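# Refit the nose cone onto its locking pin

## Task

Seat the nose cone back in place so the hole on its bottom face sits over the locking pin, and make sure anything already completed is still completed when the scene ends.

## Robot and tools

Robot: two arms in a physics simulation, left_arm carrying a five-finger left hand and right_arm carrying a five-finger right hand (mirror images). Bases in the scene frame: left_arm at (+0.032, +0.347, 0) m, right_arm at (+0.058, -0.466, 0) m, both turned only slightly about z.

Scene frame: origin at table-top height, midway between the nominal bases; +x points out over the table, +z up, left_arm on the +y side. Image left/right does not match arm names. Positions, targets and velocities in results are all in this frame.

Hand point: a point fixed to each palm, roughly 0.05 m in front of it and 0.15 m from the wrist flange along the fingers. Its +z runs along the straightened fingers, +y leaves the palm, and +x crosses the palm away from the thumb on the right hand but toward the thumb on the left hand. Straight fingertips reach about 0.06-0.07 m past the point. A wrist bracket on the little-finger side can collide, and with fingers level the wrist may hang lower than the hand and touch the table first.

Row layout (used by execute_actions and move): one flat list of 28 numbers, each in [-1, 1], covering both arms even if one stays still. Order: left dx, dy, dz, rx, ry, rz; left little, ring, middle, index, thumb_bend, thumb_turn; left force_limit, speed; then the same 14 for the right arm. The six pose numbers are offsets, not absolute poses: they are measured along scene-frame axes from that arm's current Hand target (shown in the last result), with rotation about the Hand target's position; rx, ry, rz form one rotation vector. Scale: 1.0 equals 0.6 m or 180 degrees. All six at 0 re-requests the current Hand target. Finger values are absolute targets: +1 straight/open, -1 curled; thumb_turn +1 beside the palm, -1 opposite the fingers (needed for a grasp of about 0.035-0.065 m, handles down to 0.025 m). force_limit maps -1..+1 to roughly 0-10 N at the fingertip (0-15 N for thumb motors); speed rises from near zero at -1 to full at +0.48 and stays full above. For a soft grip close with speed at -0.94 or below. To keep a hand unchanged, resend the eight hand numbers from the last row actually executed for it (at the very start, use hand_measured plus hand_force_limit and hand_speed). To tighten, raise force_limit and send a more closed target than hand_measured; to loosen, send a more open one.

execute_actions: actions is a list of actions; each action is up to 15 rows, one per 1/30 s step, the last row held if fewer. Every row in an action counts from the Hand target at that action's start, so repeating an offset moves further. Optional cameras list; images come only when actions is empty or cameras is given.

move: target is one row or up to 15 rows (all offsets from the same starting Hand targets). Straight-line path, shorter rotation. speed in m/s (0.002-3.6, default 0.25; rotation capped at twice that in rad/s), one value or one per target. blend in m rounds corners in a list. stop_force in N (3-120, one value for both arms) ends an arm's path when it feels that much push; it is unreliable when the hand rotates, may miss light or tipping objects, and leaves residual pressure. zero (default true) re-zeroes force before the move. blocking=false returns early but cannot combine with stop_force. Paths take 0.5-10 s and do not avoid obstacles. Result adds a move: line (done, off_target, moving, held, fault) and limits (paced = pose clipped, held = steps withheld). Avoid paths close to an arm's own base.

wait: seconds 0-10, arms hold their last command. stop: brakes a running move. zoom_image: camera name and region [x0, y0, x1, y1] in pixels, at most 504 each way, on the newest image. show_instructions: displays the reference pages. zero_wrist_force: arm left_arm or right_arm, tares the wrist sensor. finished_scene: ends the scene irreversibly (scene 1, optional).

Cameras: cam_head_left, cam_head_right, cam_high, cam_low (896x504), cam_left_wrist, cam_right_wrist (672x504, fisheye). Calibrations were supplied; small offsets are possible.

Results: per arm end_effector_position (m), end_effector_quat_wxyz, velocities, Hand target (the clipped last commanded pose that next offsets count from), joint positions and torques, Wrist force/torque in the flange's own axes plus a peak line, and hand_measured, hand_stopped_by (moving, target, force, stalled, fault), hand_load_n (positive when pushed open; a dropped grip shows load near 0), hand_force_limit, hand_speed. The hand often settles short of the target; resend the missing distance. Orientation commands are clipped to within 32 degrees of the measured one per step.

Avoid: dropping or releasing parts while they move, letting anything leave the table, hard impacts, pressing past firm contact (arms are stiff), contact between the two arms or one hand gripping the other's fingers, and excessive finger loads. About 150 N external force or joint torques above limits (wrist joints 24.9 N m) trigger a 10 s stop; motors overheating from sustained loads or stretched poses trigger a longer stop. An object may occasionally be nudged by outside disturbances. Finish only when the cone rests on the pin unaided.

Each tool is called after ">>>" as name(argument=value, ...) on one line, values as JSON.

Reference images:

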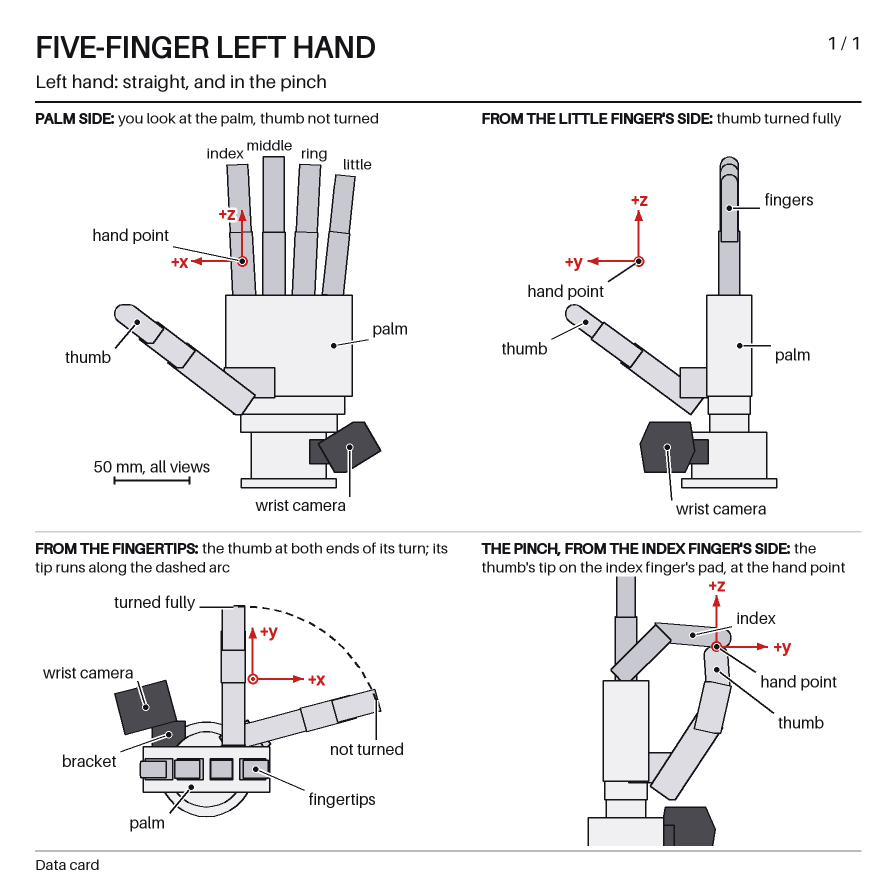

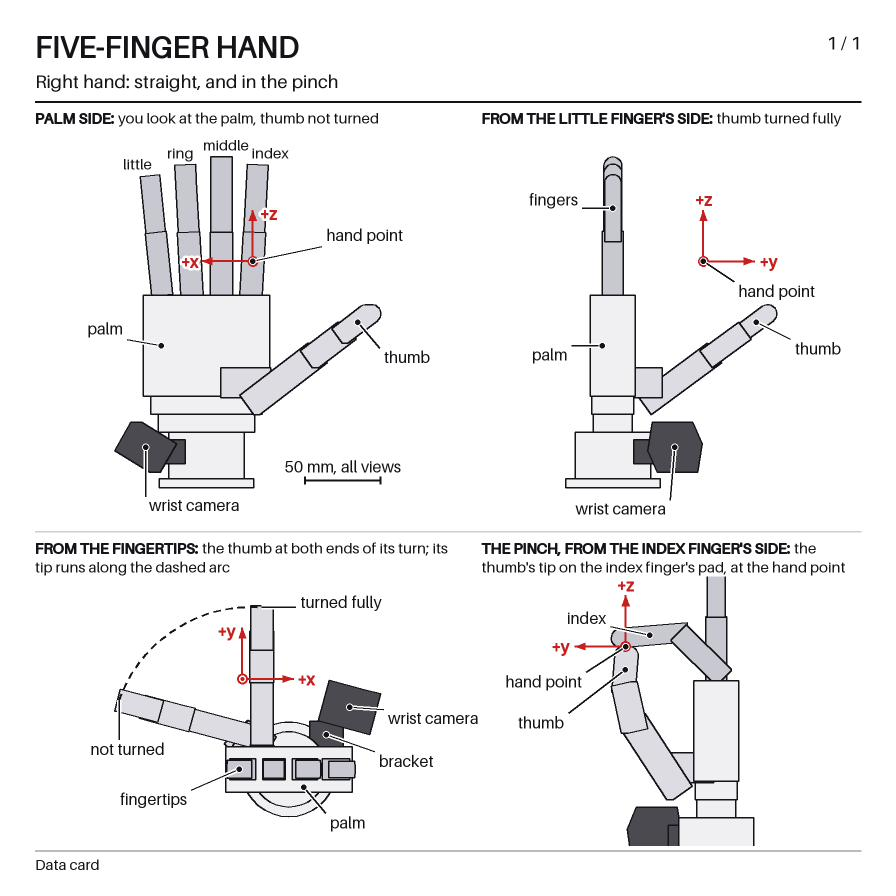

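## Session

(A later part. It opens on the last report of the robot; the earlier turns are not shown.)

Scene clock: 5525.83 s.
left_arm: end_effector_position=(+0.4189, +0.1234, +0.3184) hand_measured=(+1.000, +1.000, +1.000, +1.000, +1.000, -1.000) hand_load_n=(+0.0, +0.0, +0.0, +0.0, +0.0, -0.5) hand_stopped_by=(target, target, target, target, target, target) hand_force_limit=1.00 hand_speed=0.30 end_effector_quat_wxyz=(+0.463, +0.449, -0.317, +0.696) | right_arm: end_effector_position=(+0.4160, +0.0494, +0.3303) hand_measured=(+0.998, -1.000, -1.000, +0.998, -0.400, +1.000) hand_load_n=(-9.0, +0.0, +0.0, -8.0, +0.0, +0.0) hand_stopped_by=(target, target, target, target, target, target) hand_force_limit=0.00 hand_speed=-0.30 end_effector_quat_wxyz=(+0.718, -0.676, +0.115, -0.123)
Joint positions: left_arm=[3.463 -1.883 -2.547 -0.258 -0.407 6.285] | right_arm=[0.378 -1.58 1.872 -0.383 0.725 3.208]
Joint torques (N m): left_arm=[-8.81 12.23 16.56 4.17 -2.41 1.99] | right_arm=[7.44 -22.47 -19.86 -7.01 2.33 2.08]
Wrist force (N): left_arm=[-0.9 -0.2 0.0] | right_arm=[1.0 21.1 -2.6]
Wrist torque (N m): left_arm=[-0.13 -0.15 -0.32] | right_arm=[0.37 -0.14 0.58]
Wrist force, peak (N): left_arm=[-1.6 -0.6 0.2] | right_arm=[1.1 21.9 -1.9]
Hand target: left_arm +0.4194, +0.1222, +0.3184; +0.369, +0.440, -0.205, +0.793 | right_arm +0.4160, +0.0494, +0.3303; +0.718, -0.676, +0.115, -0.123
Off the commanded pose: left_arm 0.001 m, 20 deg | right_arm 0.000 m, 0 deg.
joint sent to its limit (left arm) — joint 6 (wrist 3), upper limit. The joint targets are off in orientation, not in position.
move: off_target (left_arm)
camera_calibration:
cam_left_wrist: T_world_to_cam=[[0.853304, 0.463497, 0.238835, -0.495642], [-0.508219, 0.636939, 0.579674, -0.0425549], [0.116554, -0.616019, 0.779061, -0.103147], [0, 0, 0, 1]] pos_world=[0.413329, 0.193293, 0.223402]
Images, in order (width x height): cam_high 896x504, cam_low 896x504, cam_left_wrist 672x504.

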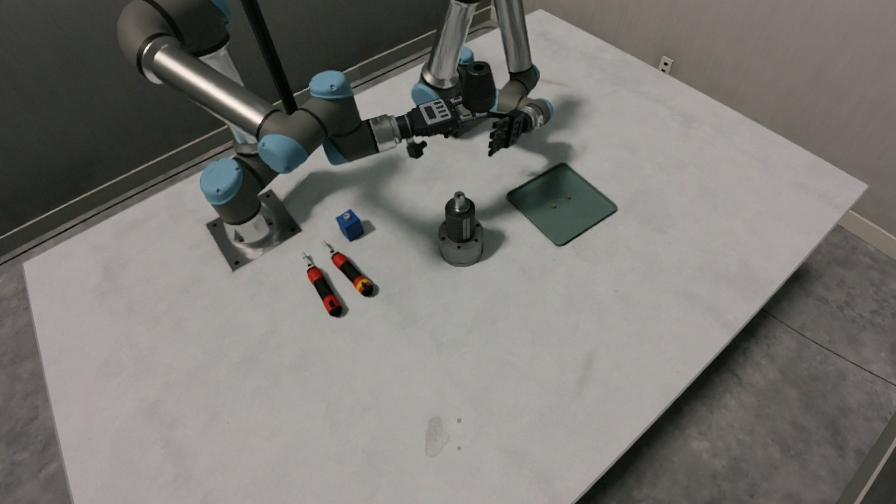

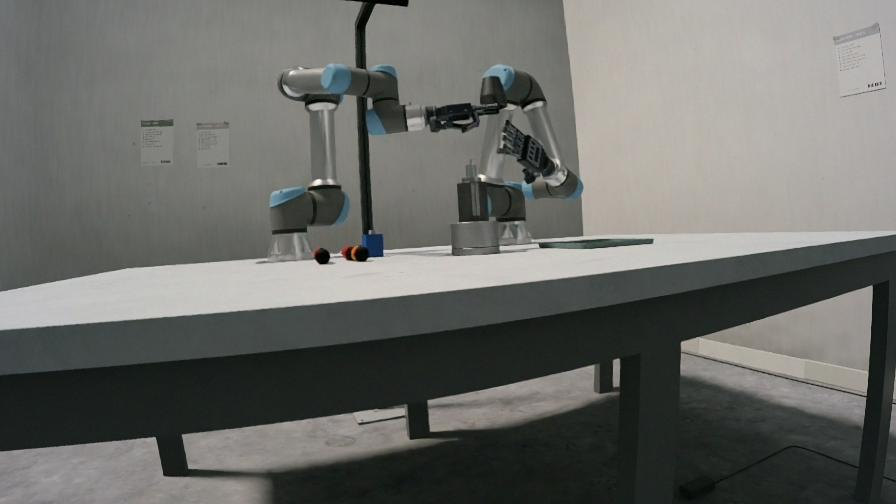

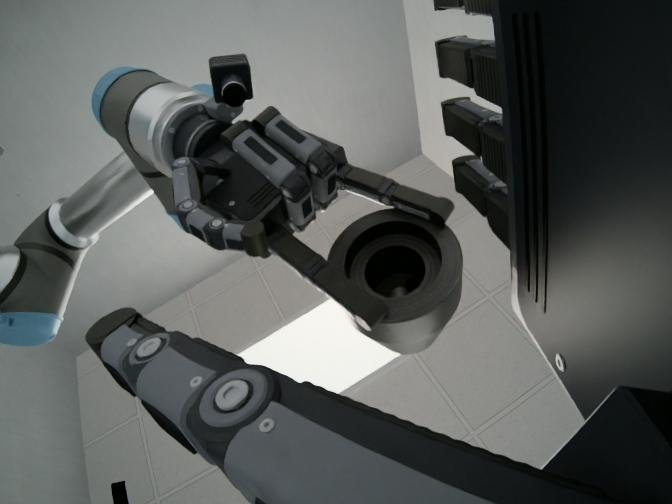

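>>> move(target=[-0.032,0.378,0.053,0,0,0,1,1,1,1,1,-1,1,0.3,0.083,-0.19,0,0,0,0,1,-1,-1,1,-0.4,1,0,-0.3], speed=0.08, cameras=["cam_low","cam_high","cam_head_left","cam_head_right"])

Scene clock: 5966.30 s.
left_arm: end_effector_position=(+0.4002, +0.3489, +0.3502) hand_measured=(+1.000, +1.000, +1.000, +1.000, +1.000, -1.000) hand_load_n=(+0.0, +0.0, +0.0, +0.0, +0.0, +0.0) hand_stopped_by=(target, target, target, target, target, target) hand_force_limit=1.00 hand_speed=0.30 end_effector_quat_wxyz=(+0.369, +0.440, -0.205, +0.793) | right_arm: end_effector_position=(+0.4658, -0.0645, +0.3303) hand_measured=(+0.998, -1.000, -1.000, +0.998, -0.400, +1.000) hand_load_n=(-9.5, +0.0, +0.0, -8.0, +0.0, +0.0) hand_stopped_by=(target, target, target, target, target, target) hand_force_limit=0.00 hand_speed=-0.30 end_effector_quat_wxyz=(+0.718, -0.676, +0.115, -0.123)
Joint positions: left_arm=[4.064 -2.04 -2.581 0.33 -0.619 5.781] | right_arm=[0.048 -1.643 1.934 -0.448 0.397 3.285]
Joint torques (N m): left_arm=[8.13 14.66 11.53 3.73 -2.06 -1.61] | right_arm=[-7.83 -32.92 -17.66 -5.69 -0.34 2.12]
Wrist force (N): left_arm=[-0.9 -0.2 0.0] | right_arm=[0.5 21.1 -2.7]
Wrist torque (N m): left_arm=[-0.12 -0.15 -0.19] | right_arm=[0.39 -0.03 0.55]
Wrist force, peak (N): left_arm=[-1.5 -0.6 0.2] | right_arm=[0.8 21.7 -2.9]
Hand target: left_arm +0.4002, +0.3490, +0.3502; +0.369, +0.440, -0.205, +0.793 | right_arm +0.4658, -0.0646, +0.3303; +0.718, -0.676, +0.115, -0.123
Off the commanded pose: left_arm 0.000 m, 0 deg | right_arm 0.000 m, 0 deg.
move: done
Images, in order (width x height): cam_head_left 896x504, cam_head_right 896x504, cam_high 896x504, cam_low 896x504.

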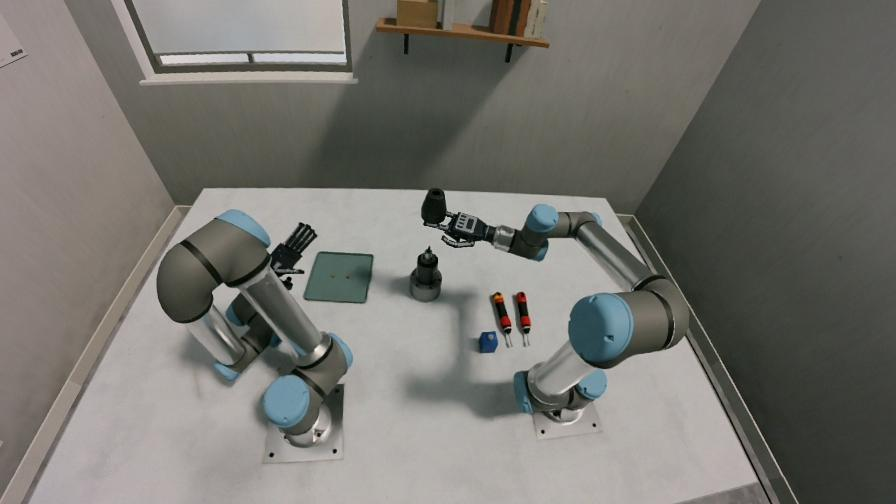

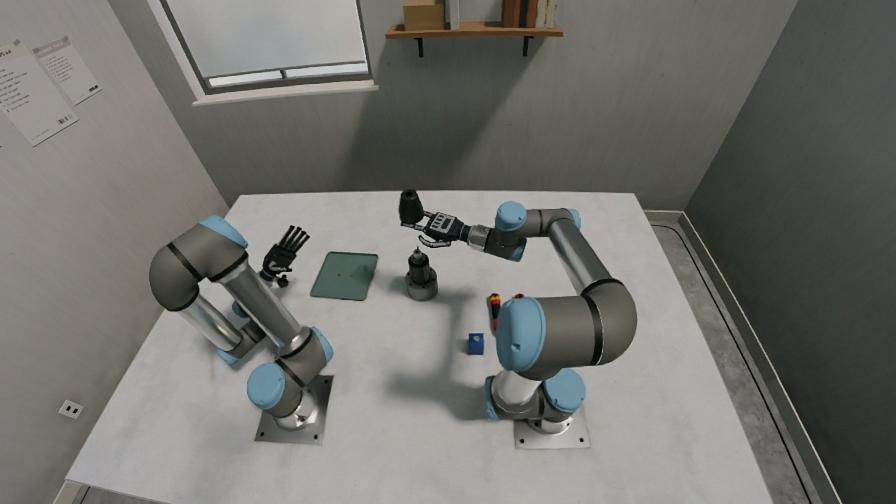

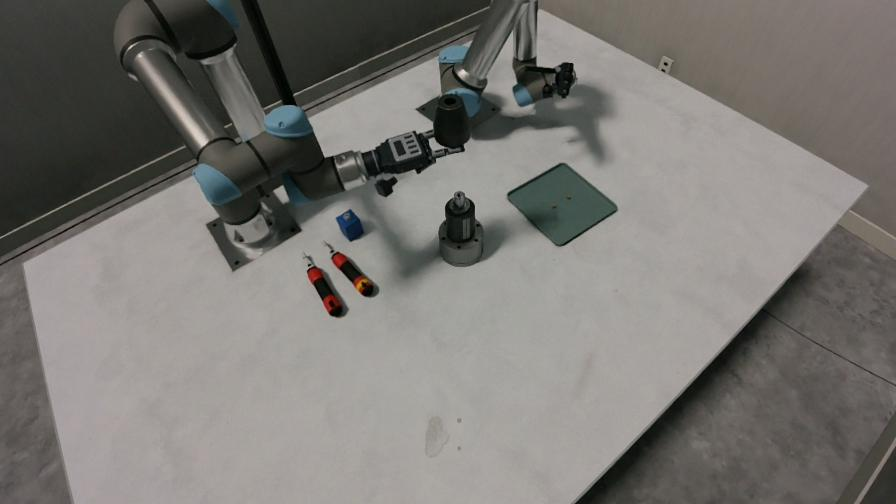

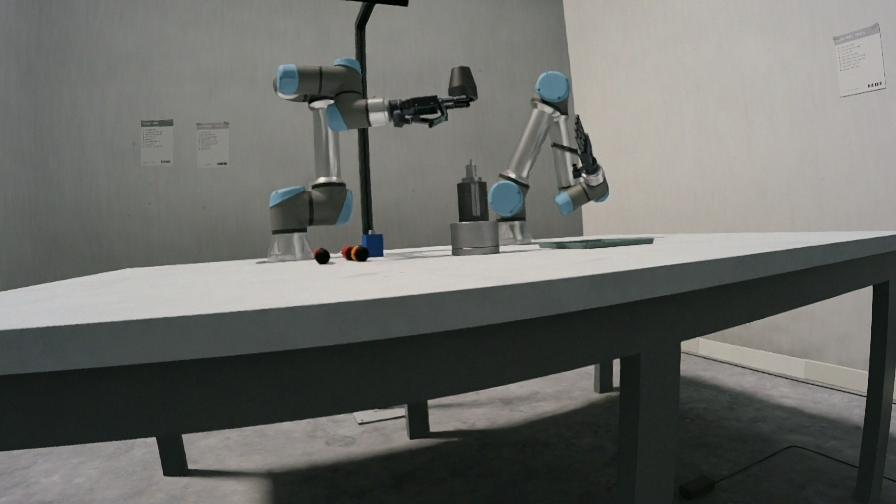

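>>> zoom_image(camera="cam_low", region=[430, 55, 510, 135])

>>> zoom_image(camera="cam_low", region=[430, 150, 510, 230])

>>> zoom_image(camera="cam_high", region=[420, 80, 500, 160])

>>> zoom_image(camera="cam_high", region=[420, 180, 500, 260])

Scaled by 6.300 from the camera's 896x504 image, which has a finer 1280x720 frame.

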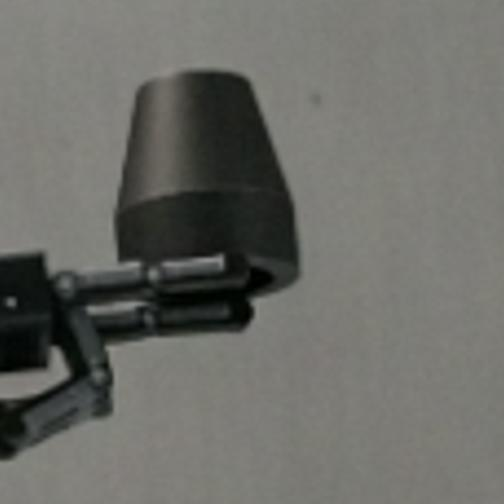

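Scaled by 6.300 from the camera's 896x504 image, which has a finer 1280x720 frame.

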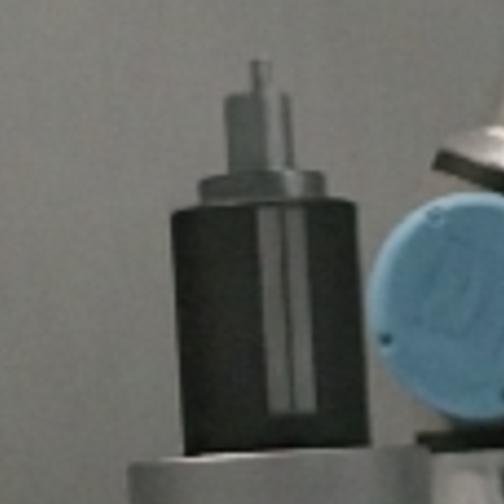

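Scaled by 6.300 from the camera's 896x504 image, which has a finer 1280x720 frame.

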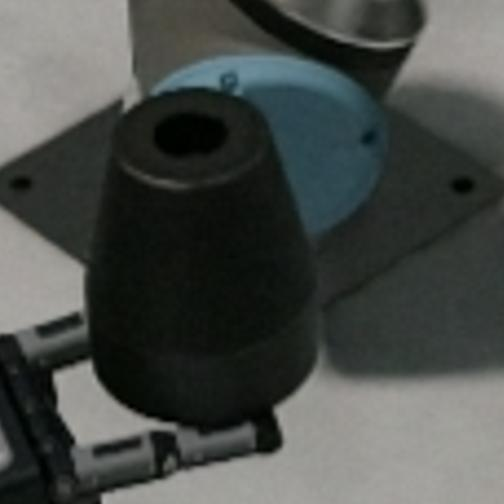

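Scaled by 6.300 from the camera's 896x504 image, which has a finer 1280x720 frame.

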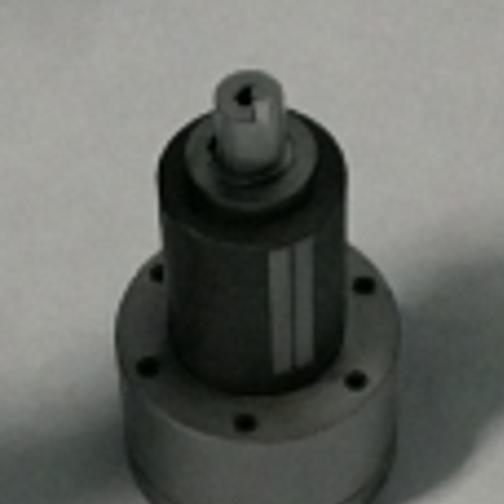

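>>> zoom_image(camera="cam_head_left", region=[395, 175, 475, 255])

>>> zoom_image(camera="cam_head_left", region=[395, 235, 475, 315])

>>> zoom_image(camera="cam_head_right", region=[375, 175, 455, 255])

>>> zoom_image(camera="cam_head_right", region=[375, 235, 455, 315])

Scaled by 6.300 from the camera's 896x504 image, which has a finer 1280x720 frame.

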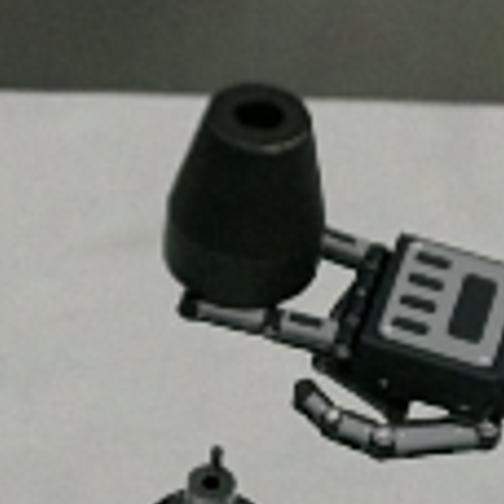

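Scaled by 6.300 from the camera's 896x504 image, which has a finer 1280x720 frame.

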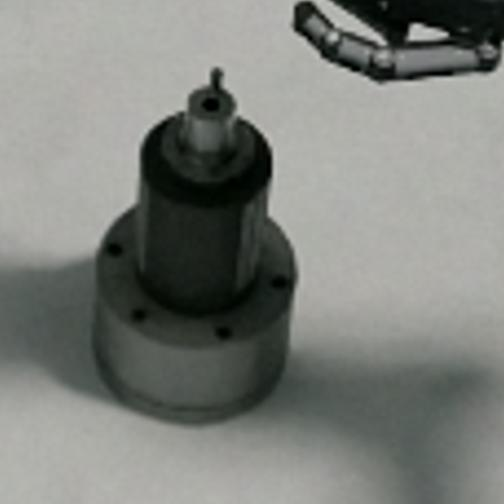

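Scaled by 6.300 from the camera's 896x504 image, which has a finer 1280x720 frame.

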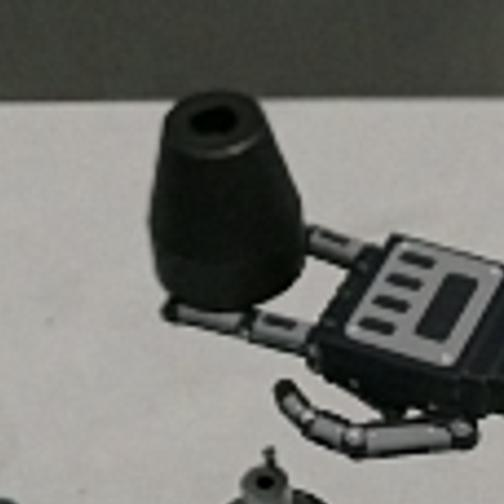

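Scaled by 6.300 from the camera's 896x504 image, which has a finer 1280x720 frame.

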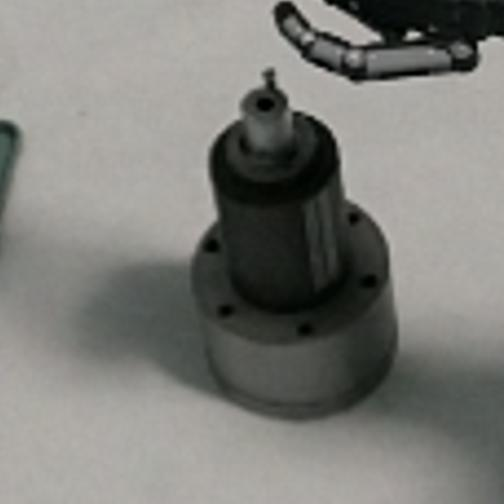

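>>> move(target=[0,0,0,0,0,0,1,1,1,1,1,-1,1,0.3,0.0233,0.0067,-0.1967,0,0,0,1,-1,-1,1,-0.4,1,0,-0.3], speed=0.05, stop_force=8, cameras=["cam_low","cam_high","cam_head_left","cam_head_right"])

>>> zoom_image(camera="cam_low", region=[430, 100, 520, 190])

>>> zoom_image(camera="cam_low", region=[430, 150, 520, 240])

>>> zoom_image(camera="cam_high", region=[415, 115, 505, 205])

>>> zoom_image(camera="cam_high", region=[415, 180, 505, 270])

Scene clock: 6133.63 s.
left_arm: end_effector_position=(+0.4002, +0.3490, +0.3502) hand_measured=(+1.000, +1.000, +1.000, +1.000, +1.000, -1.000) hand_load_n=(+0.0, +0.0, +0.0, +0.0, +0.0, +0.0) hand_stopped_by=(target, target, target, target, target, target) hand_force_limit=1.00 hand_speed=0.30 end_effector_quat_wxyz=(+0.369, +0.440, -0.205, +0.793) | right_arm: end_effector_position=(+0.4798, -0.0606, +0.2122) hand_measured=(+0.998, -1.000, -1.000, +0.998, -0.400, +1.000) hand_load_n=(-9.5, +0.0, +0.0, -7.5, +0.5, +0.0) hand_stopped_by=(target, target, target, target, target, target) hand_force_limit=0.00 hand_speed=-0.30 end_effector_quat_wxyz=(+0.718, -0.676, +0.115, -0.123)
Joint positions: left_arm=[4.064 -2.04 -2.581 0.331 -0.619 5.781] | right_arm=[0.056 -1.47 2.095 -0.779 0.405 3.282]
Joint torques (N m): left_arm=[8.54 14.64 12.2 3.62 -2.07 -1.68] | right_arm=[7.86 -23.1 -13.93 -5.57 2.66 2.07]
Wrist force (N): left_arm=[-1.0 -0.2 0.2] | right_arm=[1.0 21.5 -2.9]
Wrist torque (N m): left_arm=[-0.12 -0.11 -0.20] | right_arm=[0.47 -0.10 0.59]
Wrist force, peak (N): left_arm=[-1.3 -0.9 0.0] | right_arm=[0.6 22.2 -2.7]
Hand target: left_arm +0.4002, +0.3490, +0.3502; +0.369, +0.440, -0.205, +0.793 | right_arm +0.4798, -0.0606, +0.2122; +0.718, -0.676, +0.115, -0.123
Off the commanded pose: left_arm 0.000 m, 0 deg | right_arm 0.000 m, 0 deg.
move: done
Images, in order (width x height): cam_head_left 896x504, cam_head_right 896x504, cam_high 896x504, cam_low 896x504.

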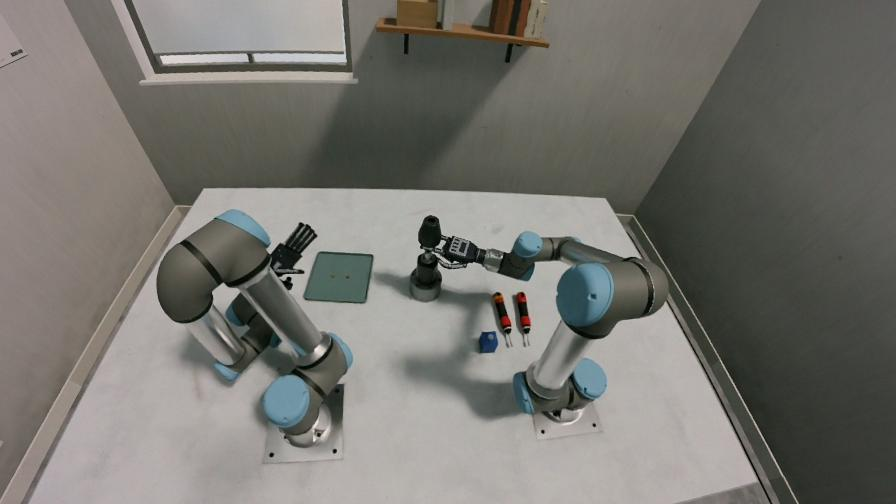

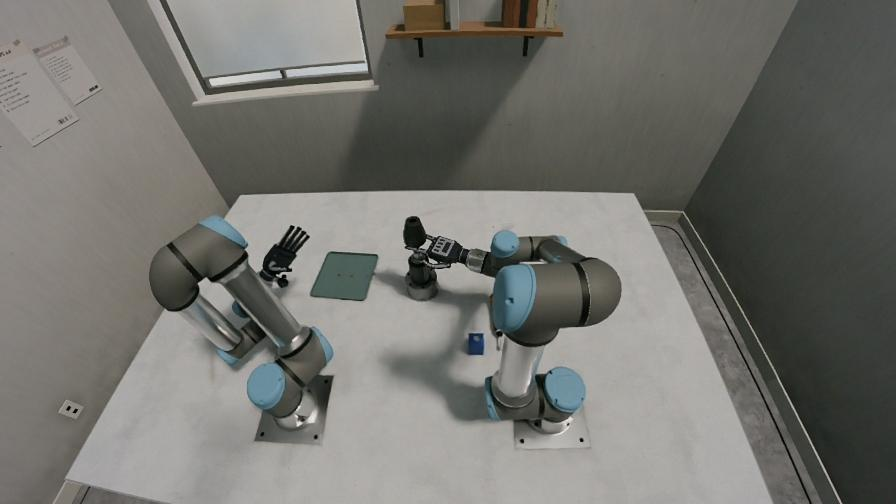

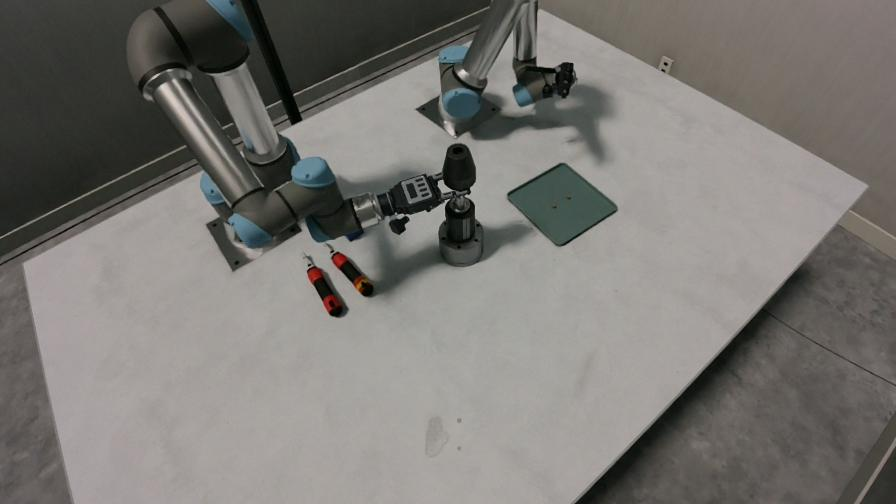

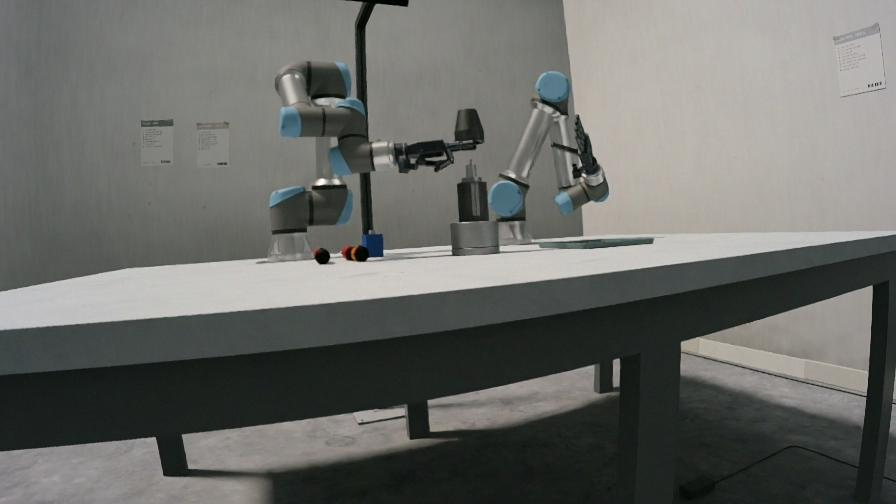

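Scaled by 5.600 from the camera's 896x504 image, which has a finer 1280x720 frame.

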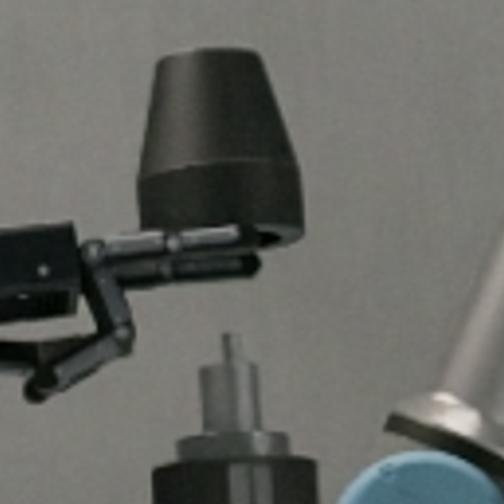

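Scaled by 5.600 from the camera's 896x504 image, which has a finer 1280x720 frame.

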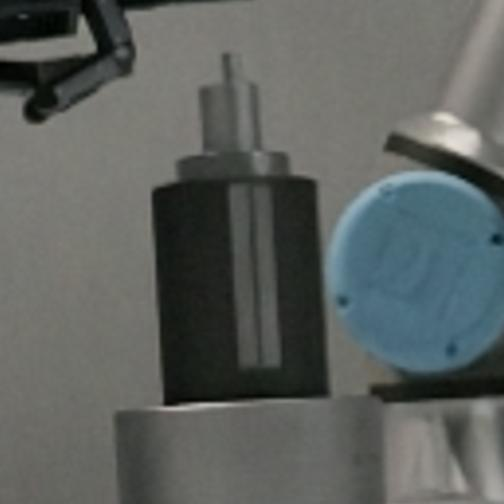

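Scaled by 5.600 from the camera's 896x504 image, which has a finer 1280x720 frame.

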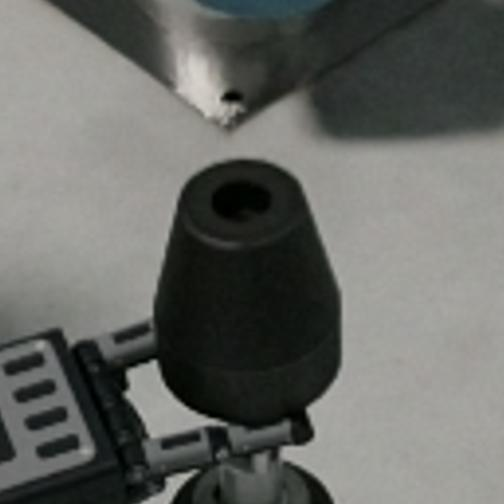

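Scaled by 5.600 from the camera's 896x504 image, which has a finer 1280x720 frame.

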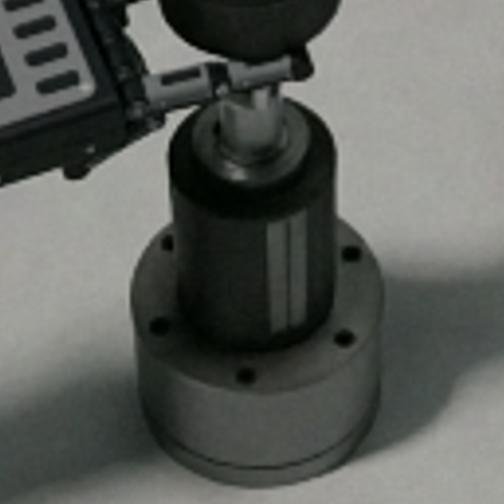

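>>> move(target=[[0,0,0,-0.409,0.4875,-0.3975,1,1,1,1,1,-1,1,0.3,0,0,0,0,0,0,1,-1,-1,1,-0.4,1,0,-0.3],[0,0,0,0.2725,-0.325,0.265,1,1,1,1,1,-1,1,0.3,0,0,0,0,0,0,1,-1,-1,1,-0.4,1,0,-0.3],[0.083,-0.0817,0.03,0.2229,-0.4519,-0.1198,1,1,1,1,1,-1,1,0.3,0,0,0,0,0,0,1,-1,-1,1,-0.4,1,0,-0.3]], speed=0.45, cameras=["cam_left_wrist","cam_high","cam_head_left"])

Scene clock: 6196.97 s.
left_arm: end_effector_position=(+0.4001, +0.3484, +0.3503) hand_measured=(+1.000, +1.000, +1.000, +1.000, +1.000, -1.000) hand_load_n=(+0.0, +0.0, +0.0, +0.0, +0.0, +0.0) hand_stopped_by=(target, target, target, target, target, target) hand_force_limit=1.00 hand_speed=0.30 end_effector_quat_wxyz=(+0.831, +0.438, +0.171, +0.296) | right_arm: end_effector_position=(+0.4798, -0.0606, +0.2122) hand_measured=(+0.998, -1.000, -1.000, +0.998, -0.400, +1.000) hand_load_n=(-9.5, +0.0, +0.0, -8.0, +0.0, +0.0) hand_stopped_by=(target, target, target, target, target, target) hand_force_limit=0.00 hand_speed=-0.30 end_effector_quat_wxyz=(+0.718, -0.676, +0.115, -0.123)
Joint positions: left_arm=[4.09 -2.286 -2.829 0.807 -0.651 4.188] | right_arm=[0.056 -1.47 2.095 -0.779 0.405 3.282]
Joint torques (N m): left_arm=[-8.2 33.23 1.27 -0.62 -2.12 2.1] | right_arm=[7.17 -23.01 -13.97 -5.48 2.61 2.22]
Wrist force (N): left_arm=[0.0 -0.3 0.4] | right_arm=[0.7 21.2 -2.7]
Wrist torque (N m): left_arm=[0.04 -0.11 -0.07] | right_arm=[0.41 -0.06 0.56]
Wrist force, peak (N): left_arm=[-1.6 -0.4 0.2] | right_arm=[0.9 21.6 -3.0]
Hand target: left_arm +0.4001, +0.3484, +0.3503; +0.831, +0.438, +0.171, +0.296 (not the last commanded pose) | right_arm +0.4798, -0.0606, +0.2122; +0.718, -0.676, +0.115, -0.123
Off the commanded pose: left_arm 0.072 m, 165 deg | right_arm 0.000 m, 0 deg.
move: held (left_arm; a check stopped the path); path passed 0 of 3 targets; limits=held
pose unreachable (left arm): on one or more control steps of this call, first in action 0 (counted from 0), this arm could not follow its commanded pose, so it was not sent that pose on those steps. It may still have moved: this result reports where it is.
cause: moving toward the commanded pose would bring two parts of the arm too close to each other (joints 3 (elbow) and 4 (wrist 1) lie between them).
camera_calibration:
cam_left_wrist: T_world_to_cam=[[0.506641, -0.258783, -0.822403, 0.1706], [0.308745, 0.945086, -0.107185, -0.407512], [0.804979, -0.199608, 0.558718, -0.330528], [0, 0, 0, 1]] pos_world=[0.305452, 0.363306, 0.281295]
Images, in order (width x height): cam_head_left 896x504, cam_high 896x504, cam_left_wrist 672x504.

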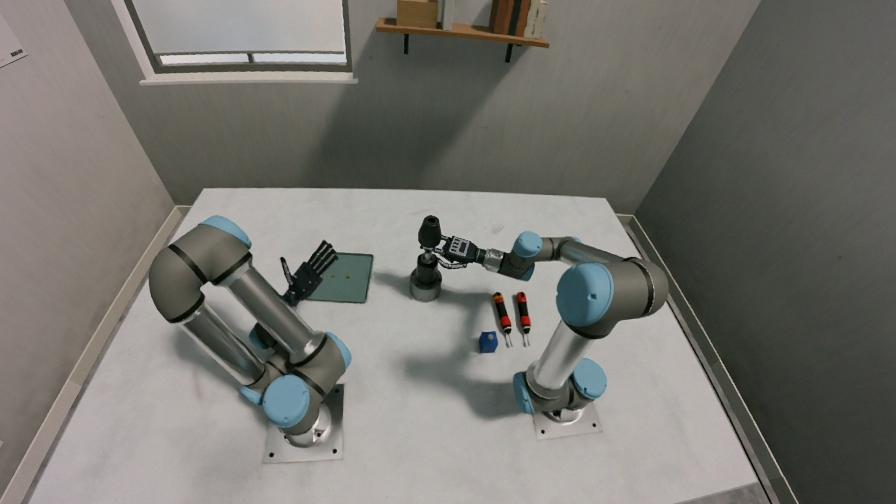

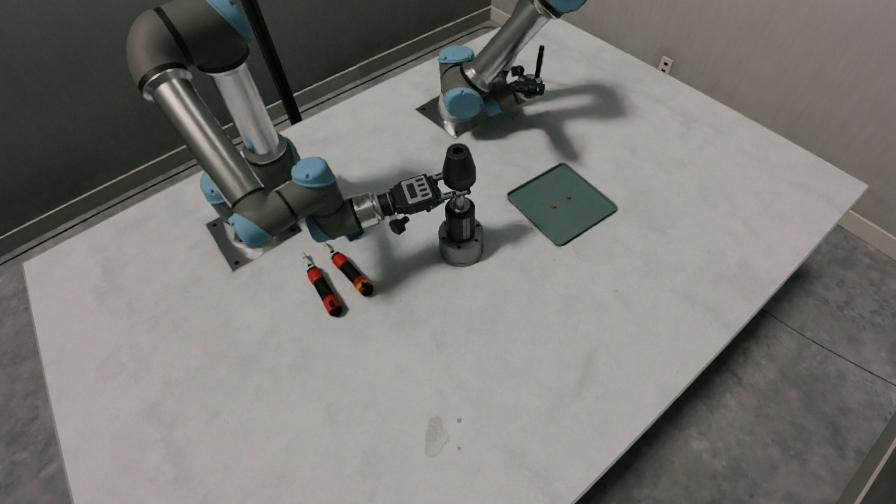

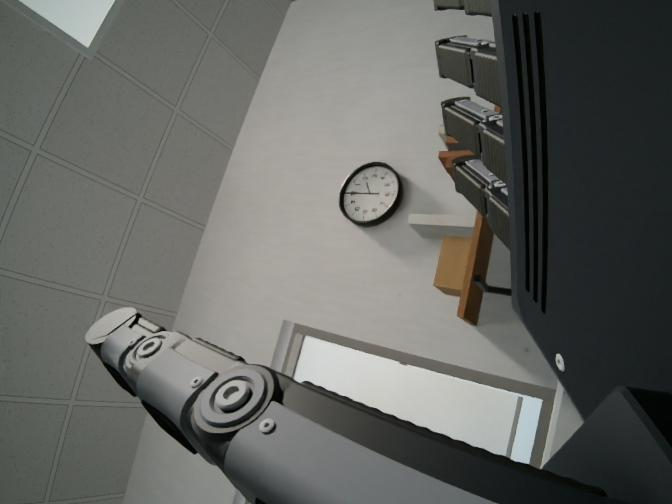

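>>> move(target=[[0.1667,0.0533,0.1167,0,0,0,1,1,1,1,1,-1,1,0.3,0,0,0,0,0,0,1,-1,-1,1,-0.4,1,0,-0.3],[0.1667,0.0533,0.1167,-0.3019,0.3482,-0.31,1,1,1,1,1,-1,1,0.3,0,0,0,0,0,0,1,-1,-1,1,-0.4,1,0,-0.3]], speed=0.3, cameras=["cam_high","cam_head_left"])

Scene clock: 6231.03 s.
left_arm: end_effector_position=(+0.5002, +0.3803, +0.4203) hand_measured=(+1.000, +1.000, +1.000, +1.000, +1.000, -1.000) hand_load_n=(+0.0, +0.0, +0.0, +0.0, +0.0, +0.0) hand_stopped_by=(target, target, target, target, target, target) hand_force_limit=1.00 hand_speed=0.30 end_effector_quat_wxyz=(+0.761, +0.151, +0.445, -0.446) | right_arm: end_effector_position=(+0.4798, -0.0606, +0.2122) hand_measured=(+0.998, -1.000, -1.000, +0.998, -0.400, +1.000) hand_load_n=(-9.5, +0.0, +0.0, -8.0, +0.0, +0.0) hand_stopped_by=(target, target, target, target, target, target) hand_force_limit=0.00 hand_speed=-0.30 end_effector_quat_wxyz=(+0.718, -0.676, +0.115, -0.123)
Joint positions: left_arm=[4.064 -1.479 -2.56 -0.298 -0.643 2.482] | right_arm=[0.056 -1.47 2.095 -0.779 0.405 3.282]
Joint torques (N m): left_arm=[8.61 1.28 22.9 3.99 0.27 -2.19] | right_arm=[6.58 -23.42 -14.45 -5.49 2.59 2.1]
Wrist force (N): left_arm=[-0.2 0.5 0.4] | right_arm=[0.6 21.4 -2.6]
Wrist torque (N m): left_arm=[-0.04 0.01 -0.10] | right_arm=[0.44 -0.05 0.55]
Wrist force, peak (N): left_arm=[0.8 -0.4 0.8] | right_arm=[0.7 21.8 -2.6]
Hand target: left_arm +0.5002, +0.3804, +0.4203; +0.761, +0.151, +0.445, -0.446 | right_arm +0.4798, -0.0606, +0.2122; +0.718, -0.676, +0.115, -0.123
Off the commanded pose: left_arm 0.000 m, 0 deg | right_arm 0.000 m, 0 deg.
move: done
Images, in order (width x height): cam_head_left 896x504, cam_high 896x504.

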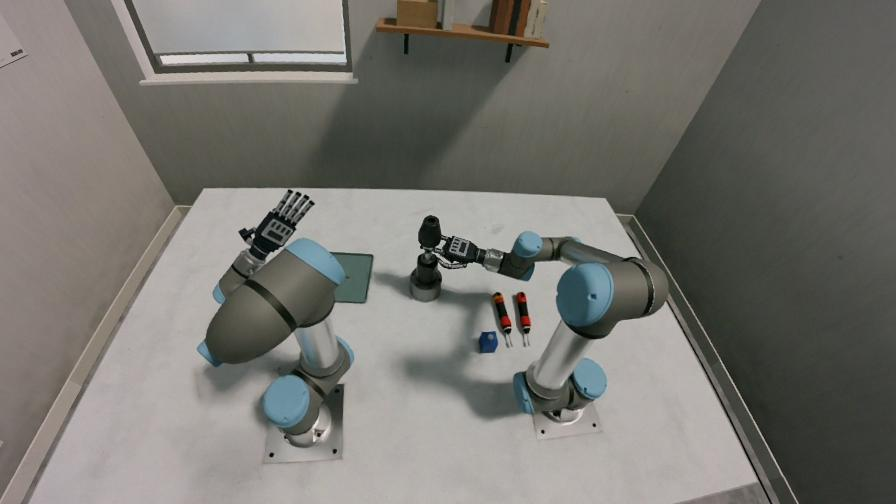

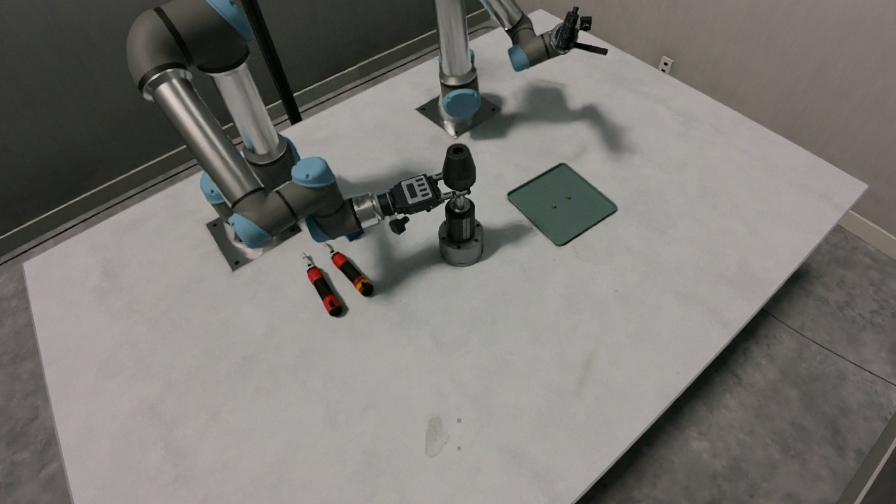

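>>> move(target=[0.0333,-0.0333,-0.05,0.0828,0.4790,-0.4008,1,1,1,1,1,-1,1,0.3,0,0,0,0,0,0,1,-1,-1,1,-0.4,1,0,-0.3], speed=0.3, cameras=["cam_high","cam_head_left","cam_left_wrist"])

Scene clock: 6249.23 s.
left_arm: end_effector_position=(+0.5201, +0.3604, +0.3903) hand_measured=(+1.000, +1.000, +1.000, +1.000, +1.000, -1.000) hand_load_n=(+0.0, +0.0, +0.0, +0.0, +0.0, +0.0) hand_stopped_by=(target, target, target, target, target, target) hand_force_limit=1.00 hand_speed=0.30 end_effector_quat_wxyz=(-0.119, +0.120, +0.697, -0.697) | right_arm: end_effector_position=(+0.4798, -0.0606, +0.2122) hand_measured=(+0.998, -1.000, -1.000, +0.998, -0.400, +1.000) hand_load_n=(-9.0, +0.0, +0.0, -8.0, +0.0, +0.0) hand_stopped_by=(target, target, target, target, target, target) hand_force_limit=0.00 hand_speed=-0.30 end_effector_quat_wxyz=(+0.718, -0.676, +0.115, -0.123)
Joint positions: left_arm=[3.671 -2.249 -1.265 0.372 -0.926 0.002] | right_arm=[0.056 -1.47 2.095 -0.779 0.405 3.282]
Joint torques (N m): left_arm=[-8.93 37.75 24.52 -3.4 -1.09 -1.43] | right_arm=[6.57 -23.5 -13.99 -5.34 2.47 1.98]
Wrist force (N): left_arm=[-1.8 0.4 -0.1] | right_arm=[0.8 21.3 -2.7]
Wrist torque (N m): left_arm=[-0.27 0.15 -0.35] | right_arm=[0.42 -0.09 0.56]
Wrist force, peak (N): left_arm=[-2.0 1.0 0.0] | right_arm=[0.7 21.7 -3.0]
Hand target: left_arm +0.5201, +0.3604, +0.3903; -0.119, +0.120, +0.697, -0.697 | right_arm +0.4798, -0.0606, +0.2122; +0.718, -0.676, +0.115, -0.123
Off the commanded pose: left_arm 0.000 m, 0 deg | right_arm 0.000 m, 0 deg.
move: done
camera_calibration:
cam_left_wrist: T_world_to_cam=[[-0.22297, 0.100199, 0.969662, -0.30356], [-0.637063, 0.737927, -0.222743, 0.160092], [-0.737859, -0.667401, -0.100703, 0.781346], [0, 0, 0, 1]] pos_world=[0.610827, 0.433751, 0.408694]
Images, in order (width x height): cam_head_left 896x504, cam_high 896x504, cam_left_wrist 672x504.

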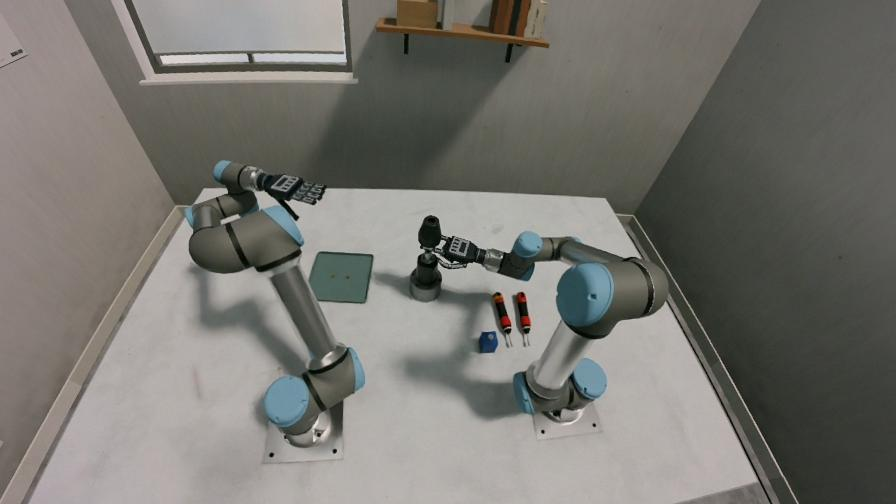

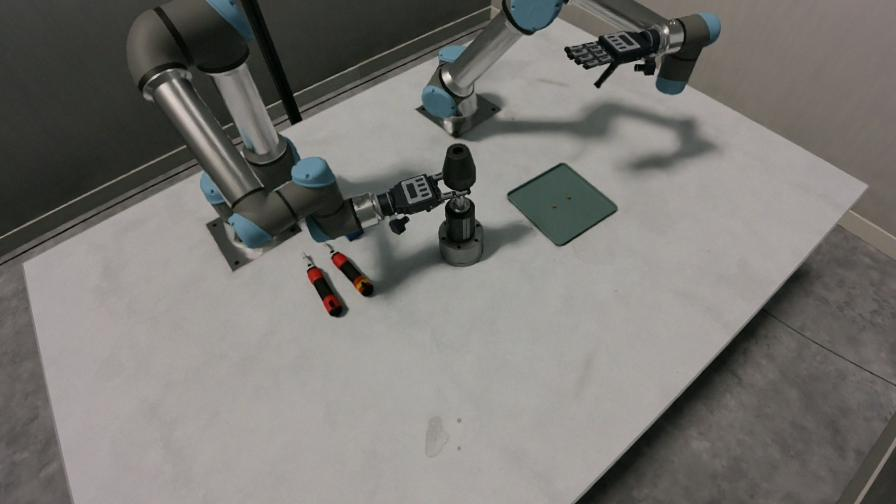

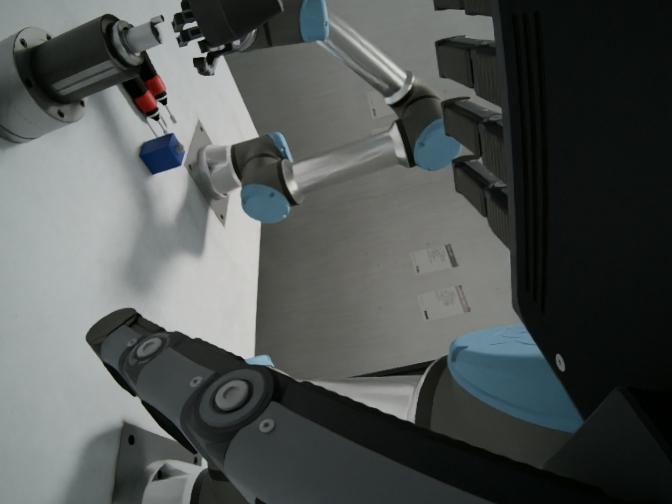

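>>> zoom_image(camera="cam_left_wrist", region=[0, 0, 290, 150])

Scaled by 1.738 from the camera's 672x504 image, which has a finer 960x720 frame.

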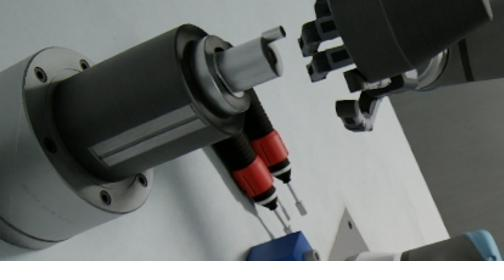

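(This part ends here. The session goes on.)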